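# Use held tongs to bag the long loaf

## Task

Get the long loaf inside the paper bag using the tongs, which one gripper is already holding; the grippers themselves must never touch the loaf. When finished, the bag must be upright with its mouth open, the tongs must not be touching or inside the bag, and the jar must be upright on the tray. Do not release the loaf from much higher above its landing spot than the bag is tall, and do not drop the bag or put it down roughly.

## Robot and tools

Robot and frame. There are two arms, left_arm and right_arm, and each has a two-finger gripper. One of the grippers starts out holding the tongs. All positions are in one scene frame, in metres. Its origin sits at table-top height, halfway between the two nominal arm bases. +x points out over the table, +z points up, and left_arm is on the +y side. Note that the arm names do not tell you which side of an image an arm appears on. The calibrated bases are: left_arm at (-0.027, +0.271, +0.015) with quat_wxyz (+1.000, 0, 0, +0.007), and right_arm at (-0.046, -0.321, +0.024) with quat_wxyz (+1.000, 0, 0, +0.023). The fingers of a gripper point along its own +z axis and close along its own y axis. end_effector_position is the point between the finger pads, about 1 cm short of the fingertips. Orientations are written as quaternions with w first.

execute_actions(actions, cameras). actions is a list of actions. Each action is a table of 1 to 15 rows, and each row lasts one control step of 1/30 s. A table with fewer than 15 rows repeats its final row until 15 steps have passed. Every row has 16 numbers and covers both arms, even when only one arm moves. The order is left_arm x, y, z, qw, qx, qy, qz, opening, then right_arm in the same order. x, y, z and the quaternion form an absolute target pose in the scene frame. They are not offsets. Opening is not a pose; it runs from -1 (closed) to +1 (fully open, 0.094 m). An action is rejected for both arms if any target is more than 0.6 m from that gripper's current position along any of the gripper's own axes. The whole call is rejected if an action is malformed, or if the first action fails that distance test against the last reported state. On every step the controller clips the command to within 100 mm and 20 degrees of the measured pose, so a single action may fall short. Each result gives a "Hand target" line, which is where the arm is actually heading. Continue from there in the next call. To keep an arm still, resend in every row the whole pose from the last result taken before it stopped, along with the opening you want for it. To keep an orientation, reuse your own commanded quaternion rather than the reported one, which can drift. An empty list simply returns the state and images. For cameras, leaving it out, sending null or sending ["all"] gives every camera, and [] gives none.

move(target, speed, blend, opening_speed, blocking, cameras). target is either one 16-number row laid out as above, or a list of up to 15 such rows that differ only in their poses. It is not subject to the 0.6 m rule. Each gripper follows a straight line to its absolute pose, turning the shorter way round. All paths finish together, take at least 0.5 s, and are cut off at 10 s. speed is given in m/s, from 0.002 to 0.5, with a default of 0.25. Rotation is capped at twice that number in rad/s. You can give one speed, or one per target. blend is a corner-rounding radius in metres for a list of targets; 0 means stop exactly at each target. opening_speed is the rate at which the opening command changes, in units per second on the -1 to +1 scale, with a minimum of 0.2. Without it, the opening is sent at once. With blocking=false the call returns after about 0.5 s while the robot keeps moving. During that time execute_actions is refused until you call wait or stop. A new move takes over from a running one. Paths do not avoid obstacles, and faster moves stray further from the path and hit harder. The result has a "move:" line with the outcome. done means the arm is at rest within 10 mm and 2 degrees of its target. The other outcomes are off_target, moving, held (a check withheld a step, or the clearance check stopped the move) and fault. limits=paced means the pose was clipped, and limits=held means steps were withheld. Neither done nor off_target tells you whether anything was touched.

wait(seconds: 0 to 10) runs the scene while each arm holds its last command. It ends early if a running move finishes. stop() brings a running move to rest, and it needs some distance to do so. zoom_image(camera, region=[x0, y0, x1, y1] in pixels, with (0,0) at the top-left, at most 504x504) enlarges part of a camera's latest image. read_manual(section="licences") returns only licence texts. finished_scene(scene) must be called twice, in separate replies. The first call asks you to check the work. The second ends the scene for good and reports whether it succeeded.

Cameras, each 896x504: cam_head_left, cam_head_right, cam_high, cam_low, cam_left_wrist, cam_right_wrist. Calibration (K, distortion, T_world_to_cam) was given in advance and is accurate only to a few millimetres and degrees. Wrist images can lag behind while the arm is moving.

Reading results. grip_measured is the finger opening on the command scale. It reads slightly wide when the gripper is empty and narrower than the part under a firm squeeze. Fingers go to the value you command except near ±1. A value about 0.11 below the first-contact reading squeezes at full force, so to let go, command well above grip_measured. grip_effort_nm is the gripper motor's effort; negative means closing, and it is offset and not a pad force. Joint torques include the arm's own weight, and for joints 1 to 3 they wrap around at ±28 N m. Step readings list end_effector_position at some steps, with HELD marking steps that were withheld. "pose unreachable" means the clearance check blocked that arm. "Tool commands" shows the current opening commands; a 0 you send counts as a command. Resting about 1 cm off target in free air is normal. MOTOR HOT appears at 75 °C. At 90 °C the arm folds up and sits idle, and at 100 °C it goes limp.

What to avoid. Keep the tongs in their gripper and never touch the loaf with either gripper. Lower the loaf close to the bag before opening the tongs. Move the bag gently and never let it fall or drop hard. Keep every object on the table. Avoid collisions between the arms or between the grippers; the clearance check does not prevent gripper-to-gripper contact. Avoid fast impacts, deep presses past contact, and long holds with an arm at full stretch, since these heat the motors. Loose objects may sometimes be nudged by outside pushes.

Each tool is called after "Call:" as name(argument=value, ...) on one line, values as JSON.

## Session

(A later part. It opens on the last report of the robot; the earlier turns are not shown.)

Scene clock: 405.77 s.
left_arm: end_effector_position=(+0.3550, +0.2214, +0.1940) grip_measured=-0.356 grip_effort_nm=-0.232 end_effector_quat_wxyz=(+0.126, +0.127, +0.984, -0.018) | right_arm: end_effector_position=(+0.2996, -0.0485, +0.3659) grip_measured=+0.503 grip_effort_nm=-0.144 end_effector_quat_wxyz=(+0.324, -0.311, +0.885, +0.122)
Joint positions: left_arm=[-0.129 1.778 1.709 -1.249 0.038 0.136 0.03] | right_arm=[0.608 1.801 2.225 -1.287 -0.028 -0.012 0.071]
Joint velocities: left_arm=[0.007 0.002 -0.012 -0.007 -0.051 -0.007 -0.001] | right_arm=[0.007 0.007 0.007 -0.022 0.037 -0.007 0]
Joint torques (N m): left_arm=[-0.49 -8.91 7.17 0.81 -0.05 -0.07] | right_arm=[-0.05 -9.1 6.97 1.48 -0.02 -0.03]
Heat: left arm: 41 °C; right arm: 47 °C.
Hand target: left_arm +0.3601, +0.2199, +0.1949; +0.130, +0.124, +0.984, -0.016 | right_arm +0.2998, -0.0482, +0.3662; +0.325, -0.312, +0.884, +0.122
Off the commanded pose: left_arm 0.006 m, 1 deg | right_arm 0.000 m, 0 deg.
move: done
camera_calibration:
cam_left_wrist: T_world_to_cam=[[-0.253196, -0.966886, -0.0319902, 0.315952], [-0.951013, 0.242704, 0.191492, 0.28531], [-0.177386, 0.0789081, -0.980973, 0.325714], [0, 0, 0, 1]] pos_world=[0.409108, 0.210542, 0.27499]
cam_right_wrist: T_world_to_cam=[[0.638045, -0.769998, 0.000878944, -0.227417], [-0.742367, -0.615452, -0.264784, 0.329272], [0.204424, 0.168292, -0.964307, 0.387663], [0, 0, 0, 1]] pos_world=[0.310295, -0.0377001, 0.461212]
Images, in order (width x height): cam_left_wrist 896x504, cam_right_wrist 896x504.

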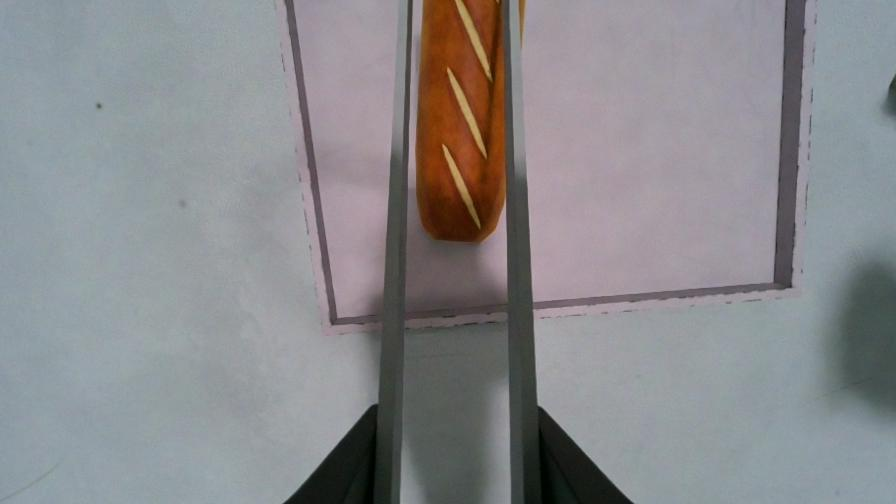

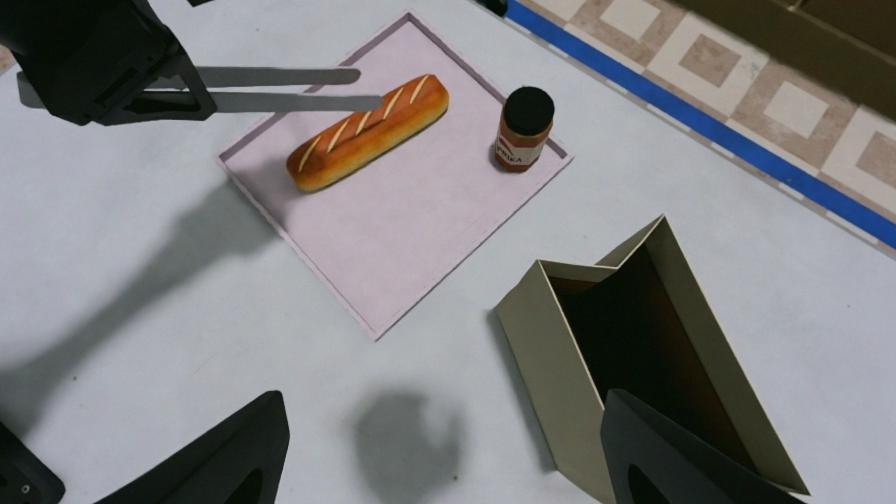

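Call:
move(target=[0.3602, 0.2198, 0.195, 0.1295, 0.1242, 0.9836, -0.01635, -0.29, 0.2998, -0.0482, 0.3662, 0.325, -0.312, 0.884, 0.122, 0.5], opening_speed=0.4, cameras=["cam_left_wrist", "cam_right_wrist"])

Scene clock: 412.07 s.
left_arm: end_effector_position=(+0.3550, +0.2214, +0.1940) grip_measured=-0.291 grip_effort_nm=0.037 end_effector_quat_wxyz=(+0.126, +0.127, +0.984, -0.017) | right_arm: end_effector_position=(+0.2996, -0.0484, +0.3659) grip_measured=+0.503 grip_effort_nm=-0.134 end_effector_quat_wxyz=(+0.325, -0.311, +0.885, +0.122)
Joint positions: left_arm=[-0.129 1.778 1.709 -1.249 0.038 0.136 0.033] | right_arm=[0.608 1.801 2.225 -1.287 -0.028 -0.012 0.071]
Joint velocities: left_arm=[-0.037 0.007 0.027 -0.051 -0.007 0.037 0] | right_arm=[-0.002 0.002 -0.002 0.037 -0.007 0.022 0]
Joint torques (N m): left_arm=[-0.36 -8.98 7.23 0.8 -0.05 -0.03] | right_arm=[-0.05 -9.1 6.98 1.47 -0.02 -0.03]
Heat: left arm: 41 °C; right arm: 47 °C.
Hand target: left_arm +0.3601, +0.2198, +0.1950; +0.130, +0.124, +0.984, -0.017 | right_arm +0.2998, -0.0482, +0.3662; +0.325, -0.312, +0.884, +0.122
Off the commanded pose: left_arm 0.006 m, 1 deg | right_arm 0.000 m, 0 deg.
move: done
camera_calibration:
cam_left_wrist: T_world_to_cam=[[-0.253103, -0.966898, -0.0323558, 0.31606], [-0.951044, 0.242543, 0.19154, 0.285339], [-0.177352, 0.0792511, -0.980951, 0.325616], [0, 0, 0, 1]] pos_world=[0.409114, 0.210585, 0.274986]
cam_right_wrist: T_world_to_cam=[[0.638045, -0.769998, 0.000893238, -0.227425], [-0.742287, -0.61539, -0.265151, 0.329471], [0.204716, 0.168516, -0.964206, 0.38759], [0, 0, 0, 1]] pos_world=[0.310324, -0.0376783, 0.461279]
Images, in order (width x height): cam_left_wrist 896x504, cam_right_wrist 896x504.

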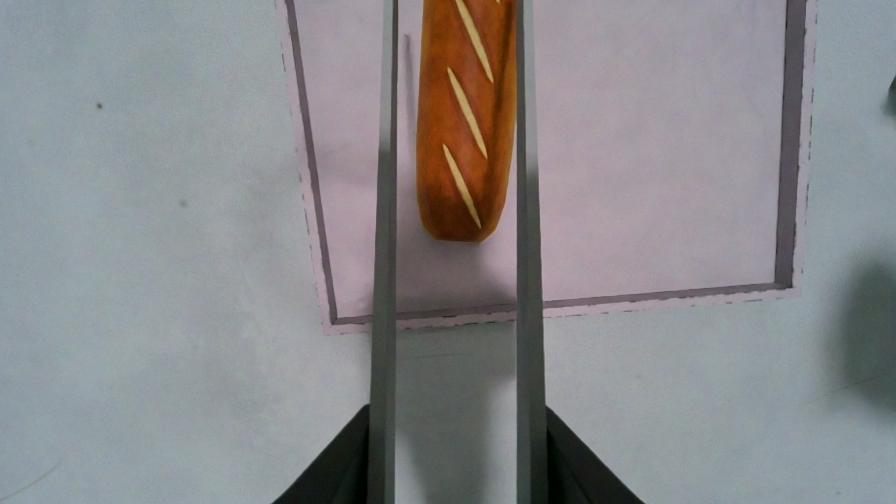

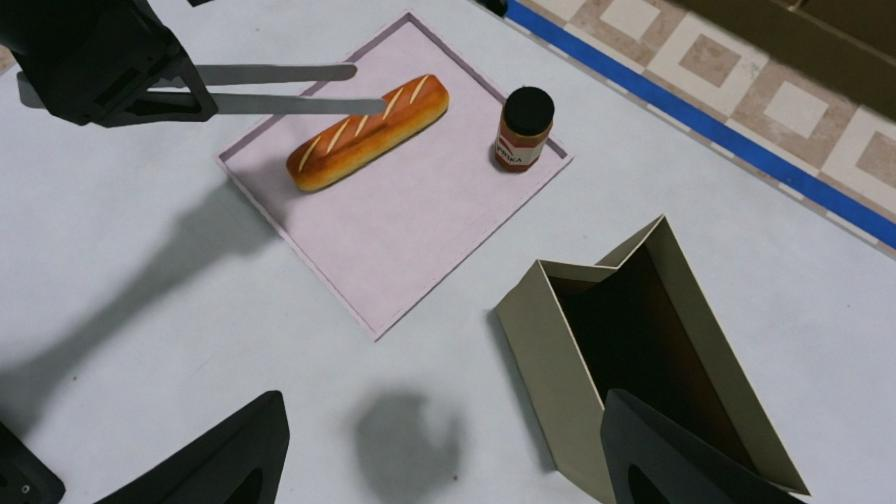

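Call:
move(target=[0.3602, 0.2198, 0.195, 0.1295, 0.1242, 0.9836, -0.01635, -0.255, 0.2998, -0.0482, 0.3662, 0.325, -0.312, 0.884, 0.122, 0.5], opening_speed=0.3, cameras=["cam_left_wrist", "cam_right_wrist"])

Call:
zoom_image(camera="cam_left_wrist", region=[340, 264, 580, 504])

Scene clock: 420.43 s.
left_arm: end_effector_position=(+0.3550, +0.2215, +0.1940) grip_measured=-0.257 grip_effort_nm=0.042 end_effector_quat_wxyz=(+0.126, +0.127, +0.984, -0.017) | right_arm: end_effector_position=(+0.2996, -0.0484, +0.3659) grip_measured=+0.503 grip_effort_nm=-0.134 end_effector_quat_wxyz=(+0.325, -0.311, +0.885, +0.122)
Joint positions: left_arm=[-0.129 1.778 1.709 -1.249 0.037 0.136 0.035] | right_arm=[0.608 1.801 2.225 -1.287 -0.028 -0.012 0.071]
Joint velocities: left_arm=[-0.017 0.012 -0.002 -0.007 0.022 0.022 0] | right_arm=[0.002 -0.002 0.002 0.022 0.037 0.066 0.001]
Joint torques (N m): left_arm=[-0.32 -8.9 7.16 0.82 -0.02 -0.02] | right_arm=[-0.06 -9.1 6.97 1.47 -0.02 -0.02]
Heat: left arm: 41 °C; right arm: 47 °C.
Hand target: left_arm +0.3601, +0.2199, +0.1950; +0.130, +0.124, +0.984, -0.016 | right_arm +0.2998, -0.0482, +0.3662; +0.325, -0.312, +0.884, +0.122
Off the commanded pose: left_arm 0.006 m, 1 deg | right_arm 0.000 m, 0 deg.
move: done
camera_calibration:
cam_left_wrist: T_world_to_cam=[[-0.253009, -0.96691, -0.0327213, 0.316168], [-0.951076, 0.242382, 0.191589, 0.285368], [-0.177318, 0.0795941, -0.98093, 0.325517], [0, 0, 0, 1]] pos_world=[0.40912, 0.210628, 0.274981]
cam_right_wrist: T_world_to_cam=[[0.638045, -0.769998, 0.000893238, -0.227425], [-0.742287, -0.61539, -0.265151, 0.329471], [0.204716, 0.168516, -0.964206, 0.38759], [0, 0, 0, 1]] pos_world=[0.310324, -0.0376783, 0.461279]
Images, in order (width x height): cam_left_wrist 896x504, cam_right_wrist 896x504.

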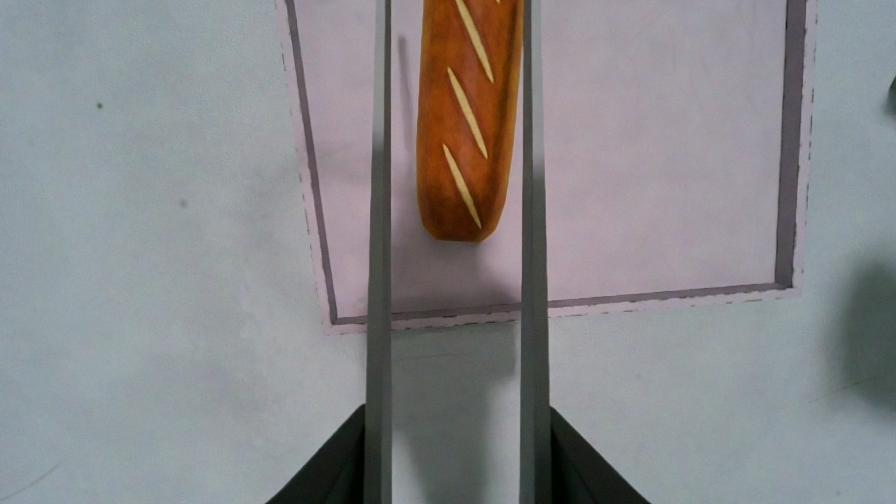

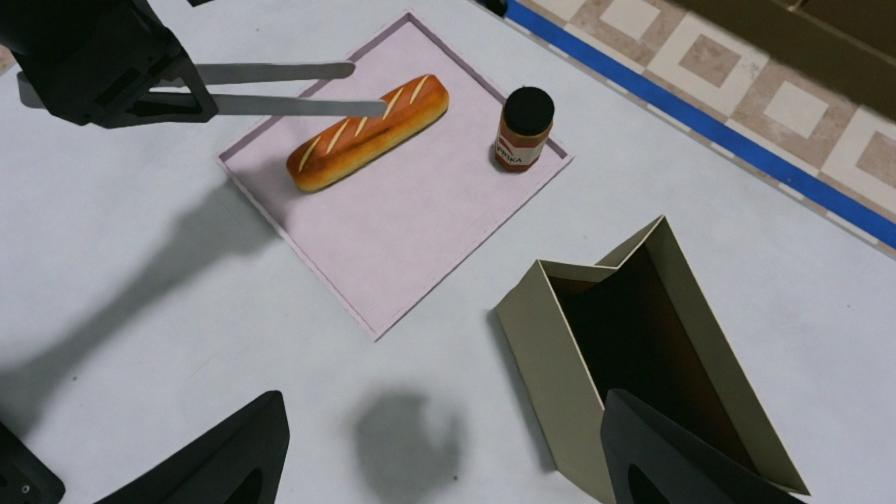

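Scaled by 2.100.

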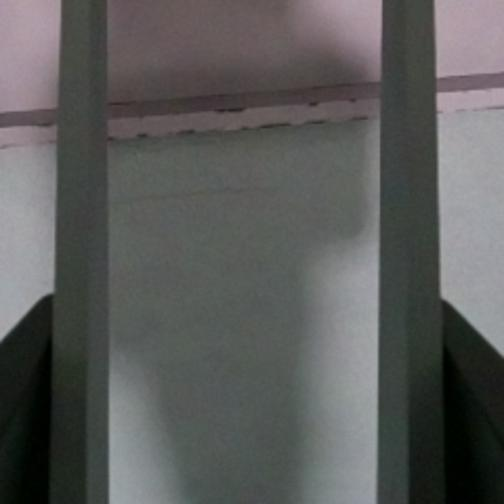

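Call:
move(target=[0.3602, 0.2198, 0.195, 0.1295, 0.1242, 0.9836, -0.01635, -0.205, 0.2998, -0.0482, 0.3662, 0.325, -0.312, 0.884, 0.122, 0.5], opening_speed=0.3, cameras=["cam_left_wrist", "cam_right_wrist"])

Call:
zoom_image(camera="cam_left_wrist", region=[340, 264, 580, 504])

Scene clock: 434.13 s.
left_arm: end_effector_position=(+0.3550, +0.2215, +0.1940) grip_measured=-0.207 grip_effort_nm=0.051 end_effector_quat_wxyz=(+0.126, +0.127, +0.984, -0.017) | right_arm: end_effector_position=(+0.2996, -0.0484, +0.3659) grip_measured=+0.503 grip_effort_nm=-0.139 end_effector_quat_wxyz=(+0.325, -0.311, +0.885, +0.122)
Joint positions: left_arm=[-0.129 1.778 1.709 -1.249 0.037 0.136 0.037] | right_arm=[0.608 1.801 2.225 -1.287 -0.028 -0.012 0.071]
Joint velocities: left_arm=[-0.007 0.002 0.012 0.007 0.037 0.022 0] | right_arm=[0.007 0.007 -0.017 0.022 -0.037 -0.022 0]
Joint torques (N m): left_arm=[-0.31 -9.17 6.99 0.79 -0.02 -0.01] | right_arm=[-0.06 -9.1 6.97 1.47 -0.02 -0.03]
Heat: left arm: 41 °C; right arm: 47 °C.
Hand target: left_arm +0.3601, +0.2198, +0.1950; +0.130, +0.124, +0.984, -0.016 | right_arm +0.2998, -0.0482, +0.3662; +0.325, -0.312, +0.884, +0.122
Off the commanded pose: left_arm 0.006 m, 1 deg | right_arm 0.000 m, 0 deg.
move: done
camera_calibration:
cam_left_wrist: T_world_to_cam=[[-0.253009, -0.96691, -0.0327213, 0.316168], [-0.951076, 0.242382, 0.191589, 0.285368], [-0.177318, 0.0795941, -0.98093, 0.325517], [0, 0, 0, 1]] pos_world=[0.40912, 0.210628, 0.274981]
cam_right_wrist: T_world_to_cam=[[0.638045, -0.769998, 0.000893238, -0.227425], [-0.742287, -0.61539, -0.265151, 0.329471], [0.204716, 0.168516, -0.964206, 0.38759], [0, 0, 0, 1]] pos_world=[0.310324, -0.0376783, 0.461279]
Images, in order (width x height): cam_left_wrist 896x504, cam_right_wrist 896x504.

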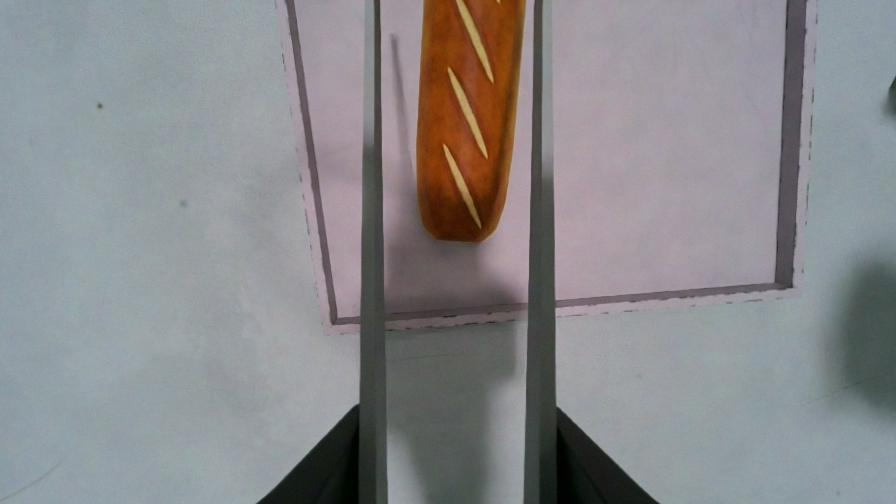

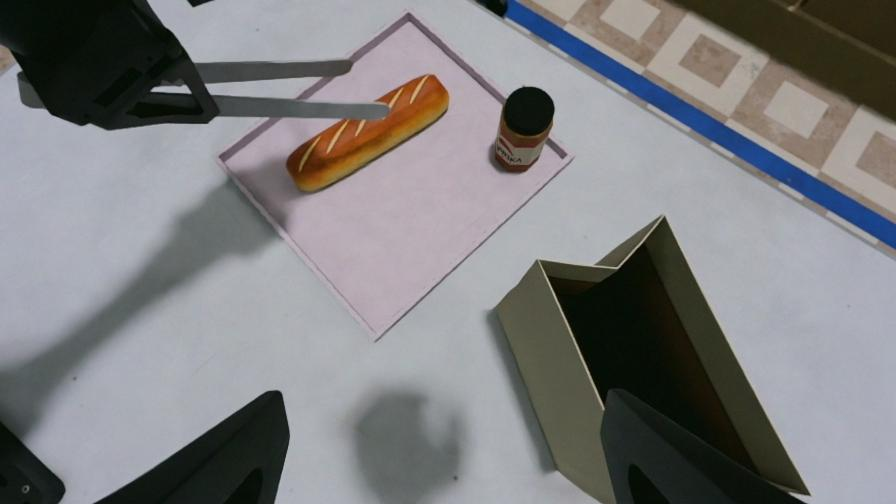

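Scaled by 2.100.

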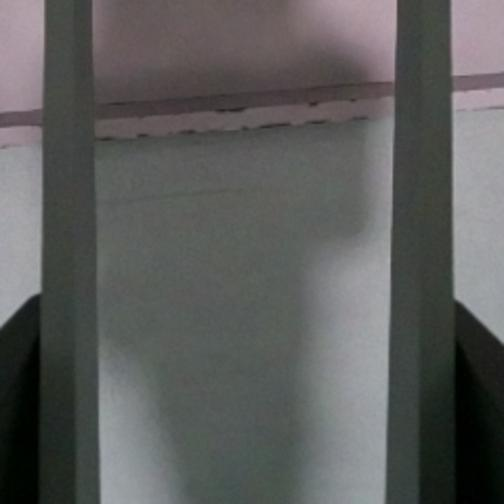

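Call:
move(target=[0.3602, 0.2198, 0.195, 0.1295, 0.1242, 0.9836, -0.01635, -0.165, 0.2998, -0.0482, 0.3662, 0.325, -0.312, 0.884, 0.122, 0.5], opening_speed=0.3, cameras=["cam_left_wrist", "cam_right_wrist"])

Call:
zoom_image(camera="cam_left_wrist", region=[340, 264, 580, 504])

Call:
zoom_image(camera="cam_left_wrist", region=[340, 0, 580, 240])

Scene clock: 440.07 s.
left_arm: end_effector_position=(+0.3550, +0.2216, +0.1940) grip_measured=-0.167 grip_effort_nm=0.056 end_effector_quat_wxyz=(+0.126, +0.127, +0.984, -0.017) | right_arm: end_effector_position=(+0.2996, -0.0484, +0.3659) grip_measured=+0.503 grip_effort_nm=-0.134 end_effector_quat_wxyz=(+0.325, -0.311, +0.885, +0.122)
Joint positions: left_arm=[-0.129 1.778 1.709 -1.249 0.037 0.136 0.039] | right_arm=[0.608 1.801 2.225 -1.287 -0.028 -0.012 0.071]
Joint velocities: left_arm=[-0.002 -0.027 0.007 0.022 -0.066 -0.066 0.001] | right_arm=[-0.012 -0.002 0.012 0.037 -0.051 -0.051 0.001]
Joint torques (N m): left_arm=[-0.53 -8.96 7.23 0.81 0.02 -0.06] | right_arm=[-0.06 -9.1 6.97 1.47 -0.02 -0.03]
Heat: left arm: 41 °C; right arm: 47 °C.
Hand target: left_arm +0.3601, +0.2199, +0.1950; +0.130, +0.124, +0.984, -0.016 | right_arm +0.2998, -0.0482, +0.3662; +0.325, -0.312, +0.884, +0.122
Off the commanded pose: left_arm 0.006 m, 0 deg | right_arm 0.000 m, 0 deg.
move: done
camera_calibration:
cam_left_wrist: T_world_to_cam=[[-0.252916, -0.966922, -0.0330869, 0.316275], [-0.951107, 0.242221, 0.191637, 0.285398], [-0.177284, 0.0799372, -0.980908, 0.325419], [0, 0, 0, 1]] pos_world=[0.409126, 0.210671, 0.274977]
cam_right_wrist: T_world_to_cam=[[0.638045, -0.769998, 0.000893238, -0.227425], [-0.742287, -0.61539, -0.265151, 0.329471], [0.204716, 0.168516, -0.964206, 0.38759], [0, 0, 0, 1]] pos_world=[0.310324, -0.0376783, 0.461279]
Images, in order (width x height): cam_left_wrist 896x504, cam_right_wrist 896x504.

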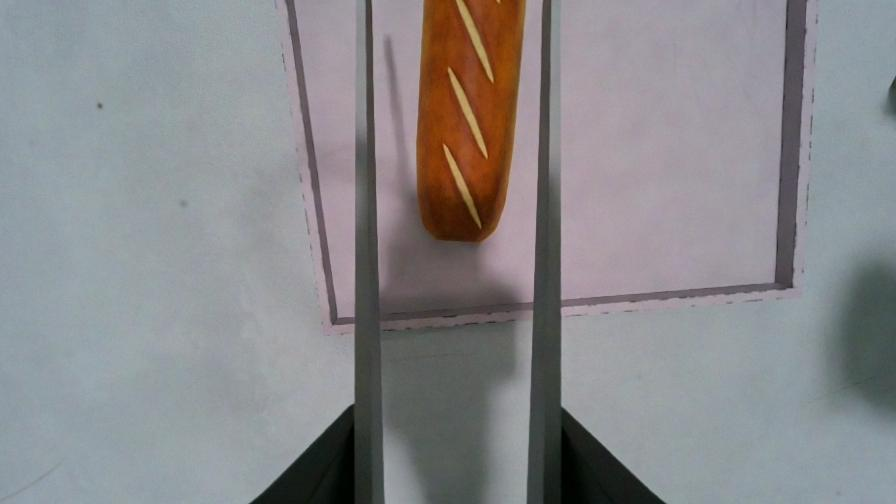

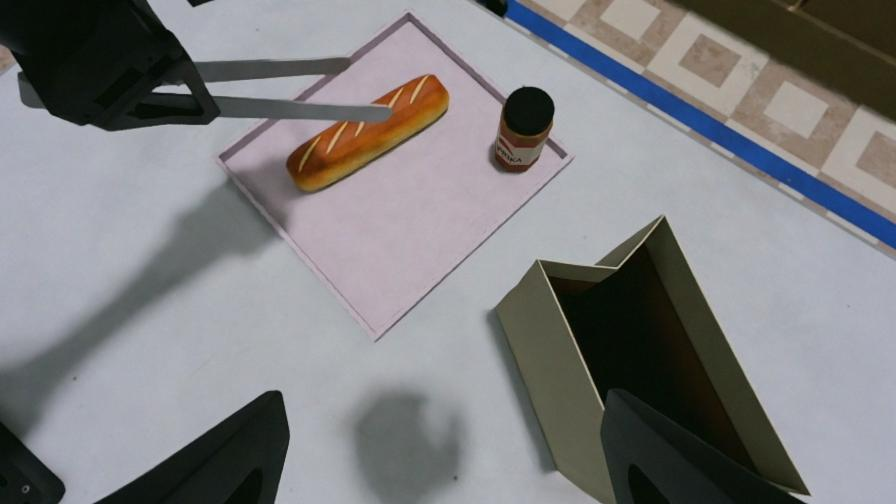

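Scaled by 2.100.

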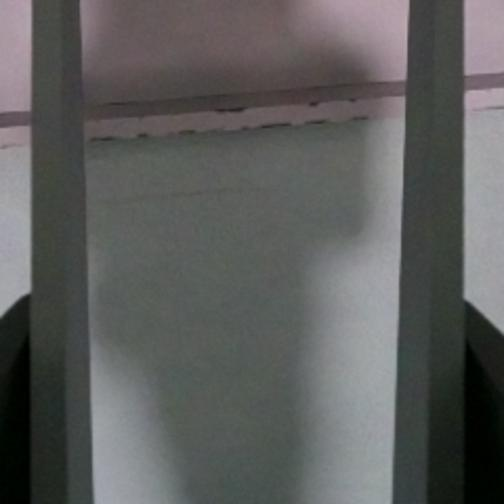

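Scaled by 2.100.

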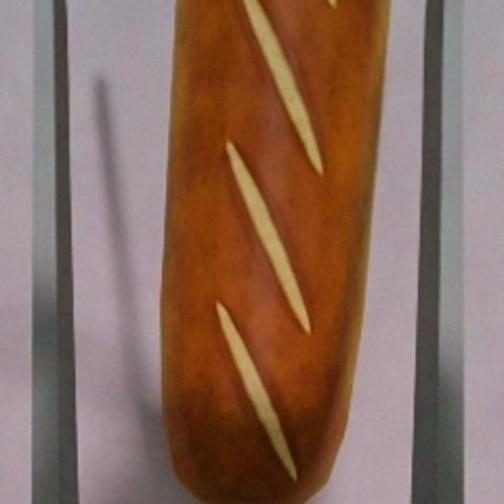

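Call:
move(target=[0.3667, 0.2177, 0.190, 0.1289, 0.1525, 0.9796, -0.0201, -0.165, 0.2998, -0.0482, 0.3662, 0.325, -0.312, 0.884, 0.122, 0.5], speed=0.06, cameras=["cam_left_wrist", "cam_right_wrist"])

Call:
zoom_image(camera="cam_left_wrist", region=[320, 0, 600, 280])

Scene clock: 490.53 s.
left_arm: end_effector_position=(+0.3558, +0.2206, +0.1886) grip_measured=-0.167 grip_effort_nm=0.056 end_effector_quat_wxyz=(+0.119, +0.147, +0.982, -0.017) | right_arm: end_effector_position=(+0.2996, -0.0484, +0.3659) grip_measured=+0.503 grip_effort_nm=-0.139 end_effector_quat_wxyz=(+0.325, -0.311, +0.885, +0.122)
Joint positions: left_arm=[-0.129 1.793 1.709 -1.249 0.042 0.177 0.039] | right_arm=[0.608 1.801 2.225 -1.287 -0.028 -0.012 0.071]
Joint velocities: left_arm=[-0.007 0.002 -0.002 0.007 0.022 0.007 -0.001] | right_arm=[0.002 -0.017 -0.012 0.051 0.037 0.007 -0.001]
Joint torques (N m): left_arm=[-0.08 -8.17 8.21 0.89 0.12 0.14] | right_arm=[-0.06 -9.1 6.97 1.47 -0.02 -0.03]
Heat: left arm: 41 °C; right arm: 46 °C.
Hand target: left_arm +0.3664, +0.2179, +0.1902; +0.129, +0.152, +0.980, -0.020 | right_arm +0.2998, -0.0482, +0.3662; +0.325, -0.312, +0.884, +0.122
Off the commanded pose: left_arm 0.011 m, 1 deg | right_arm 0.000 m, 0 deg.
move: off_target (left_arm)
camera_calibration:
cam_left_wrist: T_world_to_cam=[[-0.292547, -0.955574, -0.0359766, 0.327484], [-0.937972, 0.279431, 0.205249, 0.271931], [-0.186078, 0.0937902, -0.978048, 0.319866], [0, 0, 0, 1]] pos_world=[0.410388, 0.206949, 0.268812]
cam_right_wrist: T_world_to_cam=[[0.638045, -0.769998, 0.000893238, -0.227425], [-0.742287, -0.61539, -0.265151, 0.329471], [0.204716, 0.168516, -0.964206, 0.38759], [0, 0, 0, 1]] pos_world=[0.310324, -0.0376783, 0.461279]
Images, in order (width x height): cam_left_wrist 896x504, cam_right_wrist 896x504.

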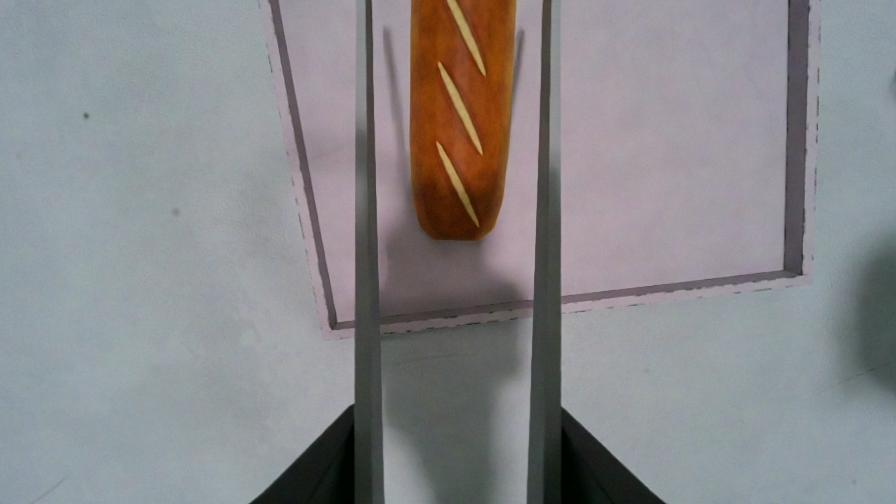

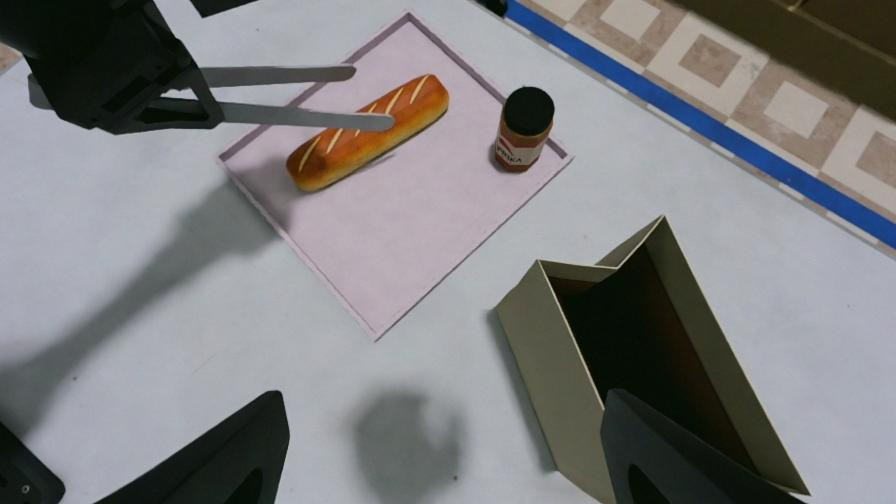

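Scaled by 1.800.

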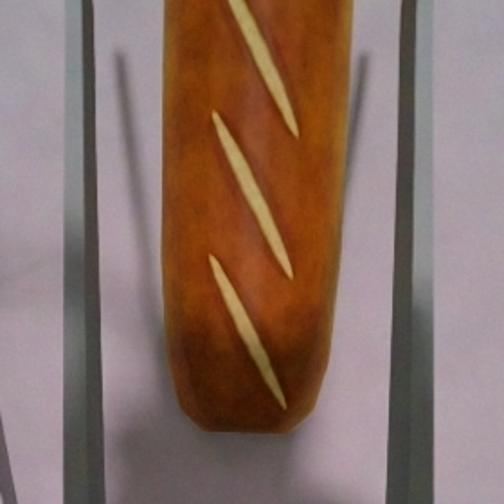

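Call:
move(target=[0.3755, 0.2165, 0.168, 0.0860, 0.1619, 0.9830, -0.01417, -0.165, 0.2998, -0.0482, 0.3662, 0.325, -0.312, 0.884, 0.122, 0.5], speed=0.06, cameras=["cam_left_wrist", "cam_right_wrist", "cam_low"])

Call:
zoom_image(camera="cam_left_wrist", region=[320, 0, 600, 280])

Call:
zoom_image(camera="cam_right_wrist", region=[200, 0, 500, 230])

Scene clock: 507.70 s.
left_arm: end_effector_position=(+0.3705, +0.2194, +0.1693) grip_measured=-0.167 grip_effort_nm=0.056 end_effector_quat_wxyz=(+0.089, +0.154, +0.984, -0.016) | right_arm: end_effector_position=(+0.2996, -0.0484, +0.3659) grip_measured=+0.503 grip_effort_nm=-0.139 end_effector_quat_wxyz=(+0.325, -0.311, +0.885, +0.122)
Joint positions: left_arm=[-0.129 1.904 1.788 -1.277 0.039 0.191 0.039] | right_arm=[0.608 1.801 2.225 -1.287 -0.028 -0.012 0.071]
Joint velocities: left_arm=[0.002 0.002 0.002 0.007 -0.051 0.037 0] | right_arm=[-0.007 0.007 -0.007 -0.066 -0.022 0.022 -0.001]
Joint torques (N m): left_arm=[-0.61 -8.94 8.18 0.58 -0.03 0.09] | right_arm=[-0.06 -9.09 6.97 1.47 -0.02 -0.02]
Heat: left arm: 42 °C; right arm: 46 °C.
Hand target: left_arm +0.3755, +0.2168, +0.1680; +0.086, +0.161, +0.983, -0.014 | right_arm +0.2998, -0.0482, +0.3662; +0.325, -0.312, +0.884, +0.122
Off the commanded pose: left_arm 0.006 m, 1 deg | right_arm 0.000 m, 0 deg.
move: done
camera_calibration:
cam_left_wrist: T_world_to_cam=[[-0.307061, -0.9512, -0.0305293, 0.333486], [-0.920487, 0.288694, 0.26336, 0.271663], [-0.241694, 0.10897, -0.964214, 0.31881], [0, 0, 0, 1]] pos_world=[0.429518, 0.204044, 0.246038]
cam_right_wrist: T_world_to_cam=[[0.638045, -0.769998, 0.000893238, -0.227425], [-0.742287, -0.61539, -0.265151, 0.329471], [0.204716, 0.168516, -0.964206, 0.38759], [0, 0, 0, 1]] pos_world=[0.310324, -0.0376783, 0.461279]
Images, in order (width x height): cam_low 896x504, cam_left_wrist 896x504, cam_right_wrist 896x504.

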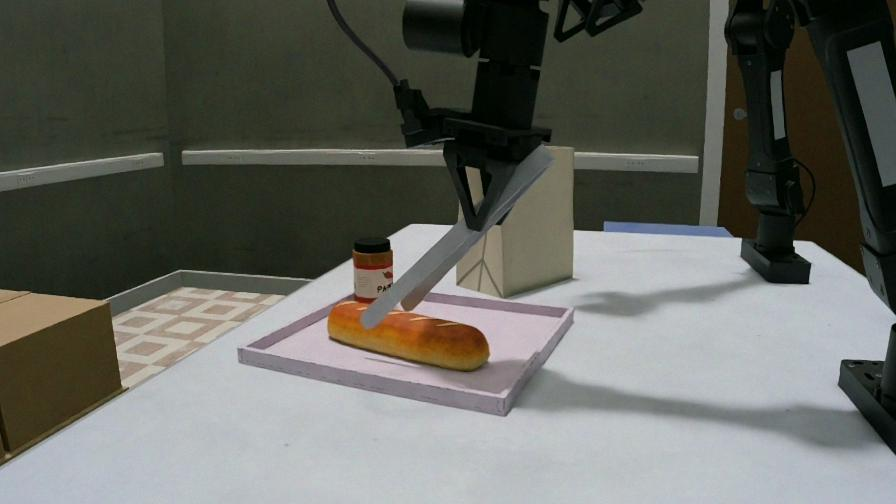

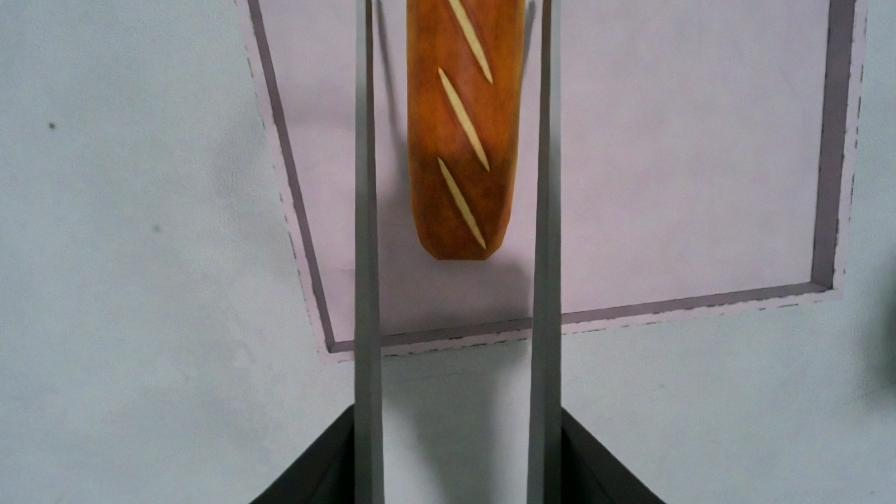

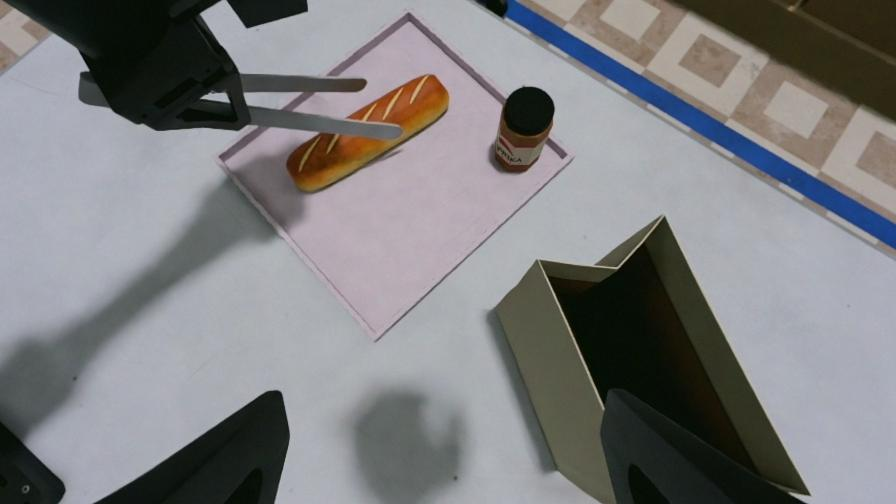

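Scaled by 1.800.

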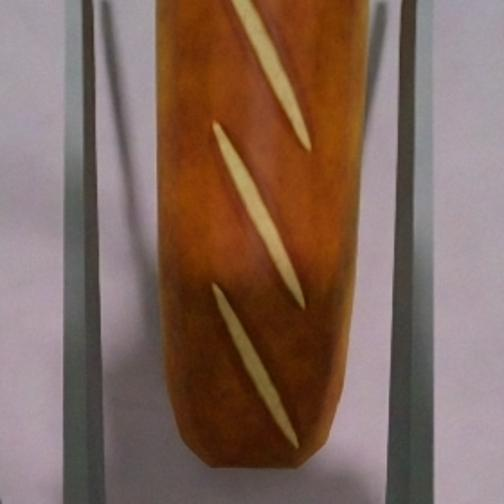

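Scaled by 1.680.

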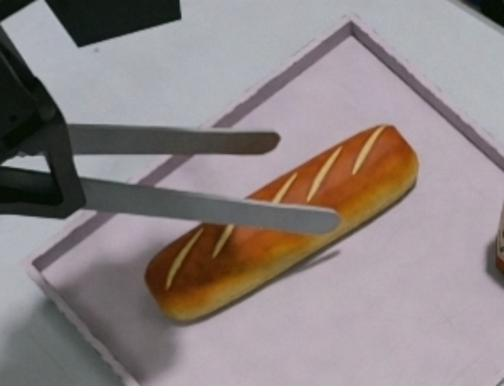

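Call:
move(target=[0.3849, 0.2105, 0.1385, 0.0344, 0.1684, 0.9851, -0.00588, -0.165, 0.2998, -0.0482, 0.3662, 0.325, -0.312, 0.884, 0.122, 0.5], speed=0.05, cameras=["cam_left_wrist", "cam_right_wrist", "cam_low"])

Call:
zoom_image(camera="cam_left_wrist", region=[320, 0, 600, 280])

Call:
zoom_image(camera="cam_right_wrist", region=[200, 0, 500, 230])

Call:
zoom_image(camera="cam_low", region=[300, 220, 540, 400])

Scene clock: 525.20 s.
left_arm: end_effector_position=(+0.3815, +0.2126, +0.1429) grip_measured=-0.167 grip_effort_nm=0.056 end_effector_quat_wxyz=(+0.042, +0.164, +0.986, -0.008) | right_arm: end_effector_position=(+0.2996, -0.0484, +0.3659) grip_measured=+0.503 grip_effort_nm=-0.134 end_effector_quat_wxyz=(+0.325, -0.311, +0.885, +0.122)
Joint positions: left_arm=[-0.151 2.044 1.892 -1.335 0.019 0.192 0.039] | right_arm=[0.608 1.801 2.225 -1.287 -0.028 -0.012 0.071]
Joint velocities: left_arm=[0.002 -0.017 0.002 -0.007 -0.037 0.066 0] | right_arm=[-0.012 -0.007 -0.007 -0.007 0.11 0.007 -0.001]
Joint torques (N m): left_arm=[-0.46 -9.99 7.9 0.45 -0.07 0.03] | right_arm=[-0.06 -9.1 6.97 1.47 -0.02 -0.03]
Heat: left arm: 43 °C; right arm: 46 °C.
Hand target: left_arm +0.3849, +0.2108, +0.1385; +0.035, +0.168, +0.985, -0.006 | right_arm +0.2998, -0.0482, +0.3662; +0.325, -0.312, +0.884, +0.122
Off the commanded pose: left_arm 0.006 m, 1 deg | right_arm 0.000 m, 0 deg.
move: done
camera_calibration:
cam_left_wrist: T_world_to_cam=[[-0.328693, -0.943894, -0.0320017, 0.336461], [-0.88694, 0.296863, 0.35385, 0.263201], [-0.324497, 0.144692, -0.934754, 0.316513], [0, 0, 0, 1]] pos_world=[0.446743, 0.193653, 0.213495]
cam_right_wrist: T_world_to_cam=[[0.638045, -0.769998, 0.000893238, -0.227425], [-0.742287, -0.61539, -0.265151, 0.329471], [0.204716, 0.168516, -0.964206, 0.38759], [0, 0, 0, 1]] pos_world=[0.310324, -0.0376783, 0.461279]
Images, in order (width x height): cam_low 896x504, cam_left_wrist 896x504, cam_right_wrist 896x504.

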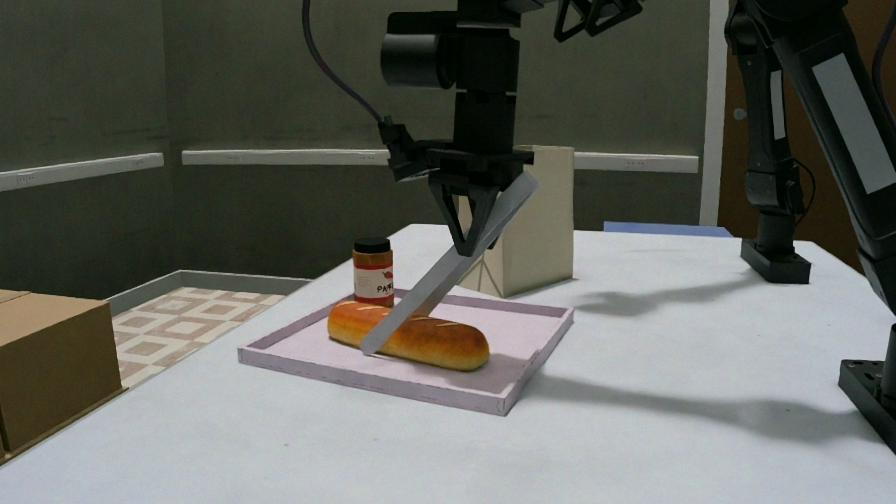

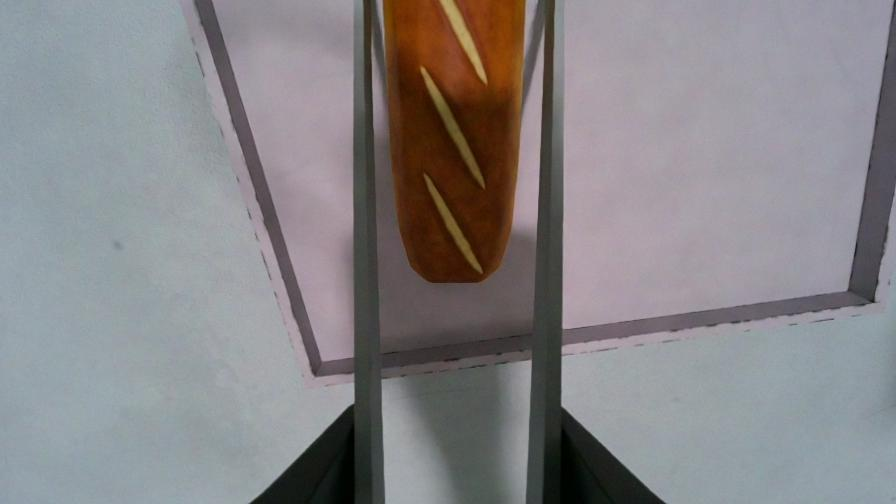

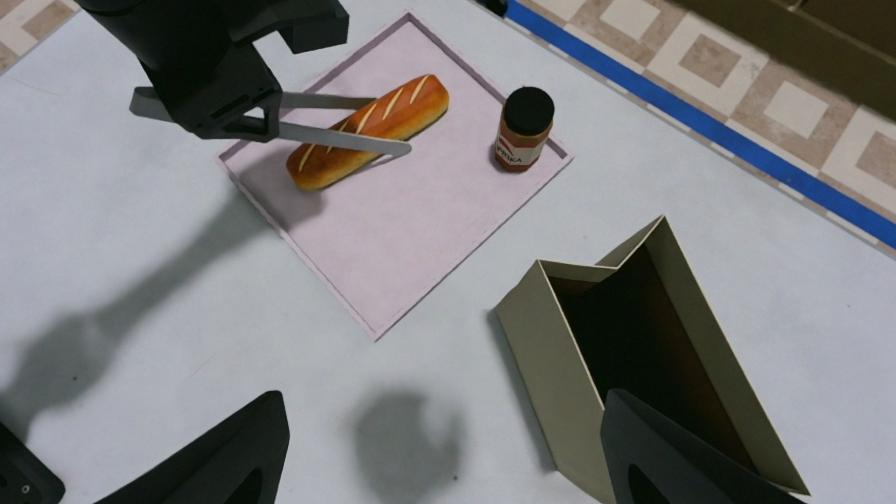

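Scaled by 1.800.

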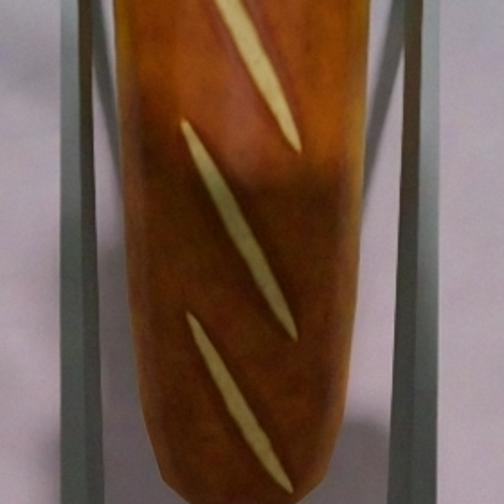

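Scaled by 1.680.

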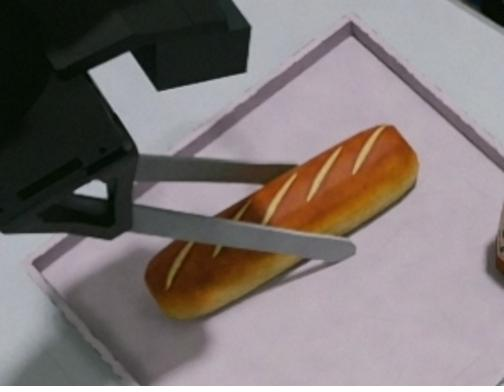

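Scaled by 2.100.

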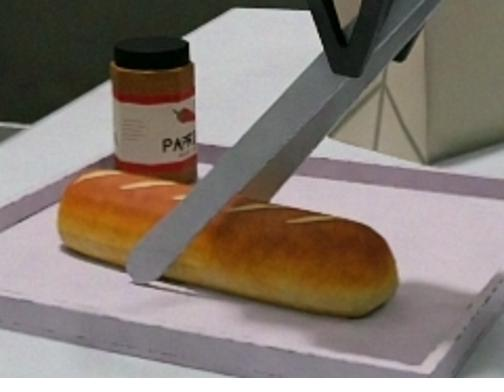

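Call:
move(target=[0.3849, 0.2105, 0.1385, 0.0344, 0.1684, 0.9851, -0.00588, -0.31, 0.2998, -0.0482, 0.3662, 0.325, -0.312, 0.884, 0.122, 0.5], opening_speed=0.2, cameras=["cam_left_wrist", "cam_right_wrist", "cam_low"])

Call:
zoom_image(camera="cam_left_wrist", region=[320, 0, 600, 280])

Scene clock: 545.47 s.
left_arm: end_effector_position=(+0.3810, +0.2130, +0.1429) grip_measured=-0.306 grip_effort_nm=-0.276 end_effector_quat_wxyz=(+0.041, +0.164, +0.986, -0.007) | right_arm: end_effector_position=(+0.2996, -0.0484, +0.3659) grip_measured=+0.503 grip_effort_nm=-0.134 end_effector_quat_wxyz=(+0.325, -0.311, +0.885, +0.122)
Joint positions: left_arm=[-0.151 2.044 1.892 -1.337 0.017 0.192 0.033] | right_arm=[0.608 1.801 2.225 -1.287 -0.028 -0.012 0.071]
Joint velocities: left_arm=[-0.002 -0.017 -0.007 -0.007 -0.081 -0.037 -0.001] | right_arm=[-0.002 -0.002 0.007 0.022 0.007 -0.037 -0.001]
Joint torques (N m): left_arm=[-0.83 -10.19 7.51 0.39 -0.02 0.06] | right_arm=[-0.05 -9.09 6.97 1.47 -0.02 -0.03]
Heat: left arm: 44 °C; right arm: 46 °C.
Hand target: left_arm +0.3848, +0.2106, +0.1385; +0.035, +0.168, +0.985, -0.006 | right_arm +0.2998, -0.0482, +0.3662; +0.325, -0.312, +0.884, +0.122
Off the commanded pose: left_arm 0.006 m, 1 deg | right_arm 0.000 m, 0 deg.
move: done
camera_calibration:
cam_left_wrist: T_world_to_cam=[[-0.328597, -0.943876, -0.0334902, 0.336873], [-0.886409, 0.295961, 0.35593, 0.262417], [-0.326042, 0.146643, -0.933912, 0.316328], [0, 0, 0, 1]] pos_world=[0.44644, 0.193913, 0.213303]
cam_right_wrist: T_world_to_cam=[[0.638045, -0.769998, 0.000893238, -0.227425], [-0.742287, -0.61539, -0.265151, 0.329471], [0.204716, 0.168516, -0.964206, 0.38759], [0, 0, 0, 1]] pos_world=[0.310324, -0.0376783, 0.461279]
Images, in order (width x height): cam_low 896x504, cam_left_wrist 896x504, cam_right_wrist 896x504.

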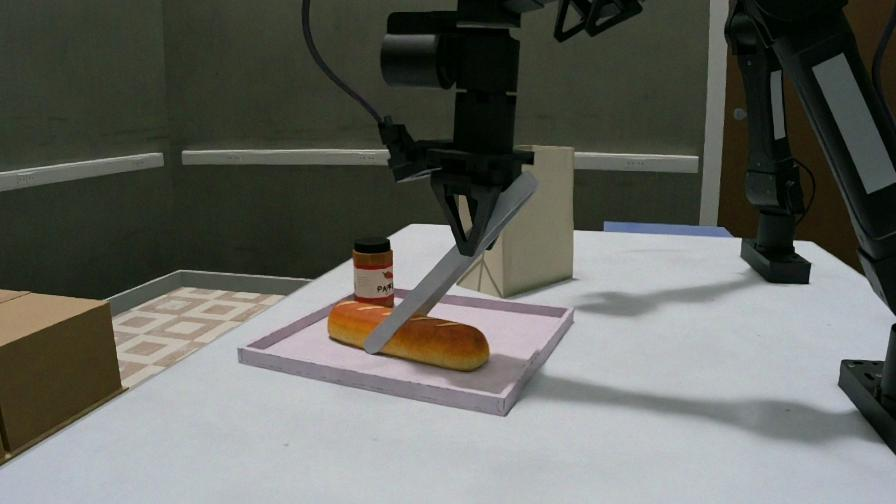

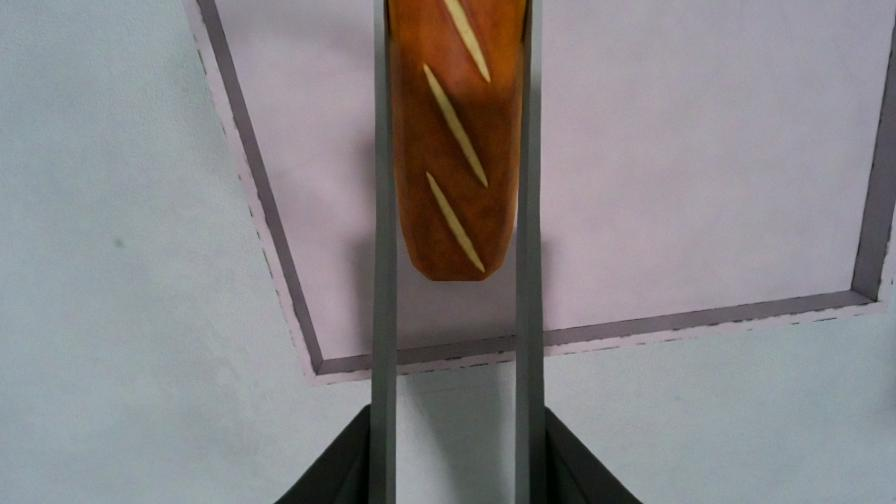

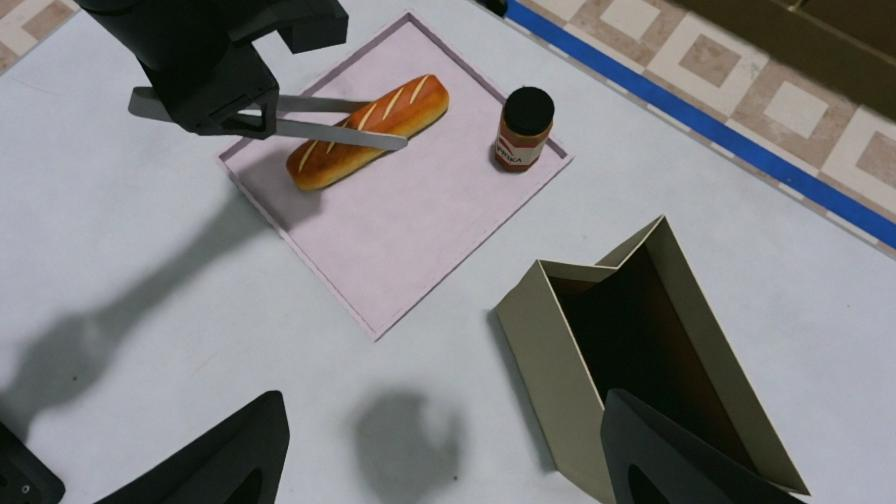

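Scaled by 1.800.

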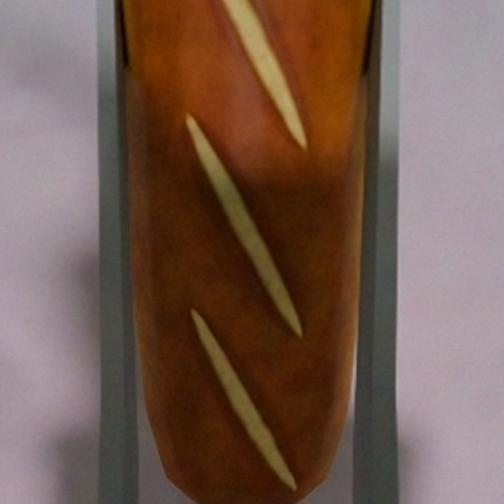

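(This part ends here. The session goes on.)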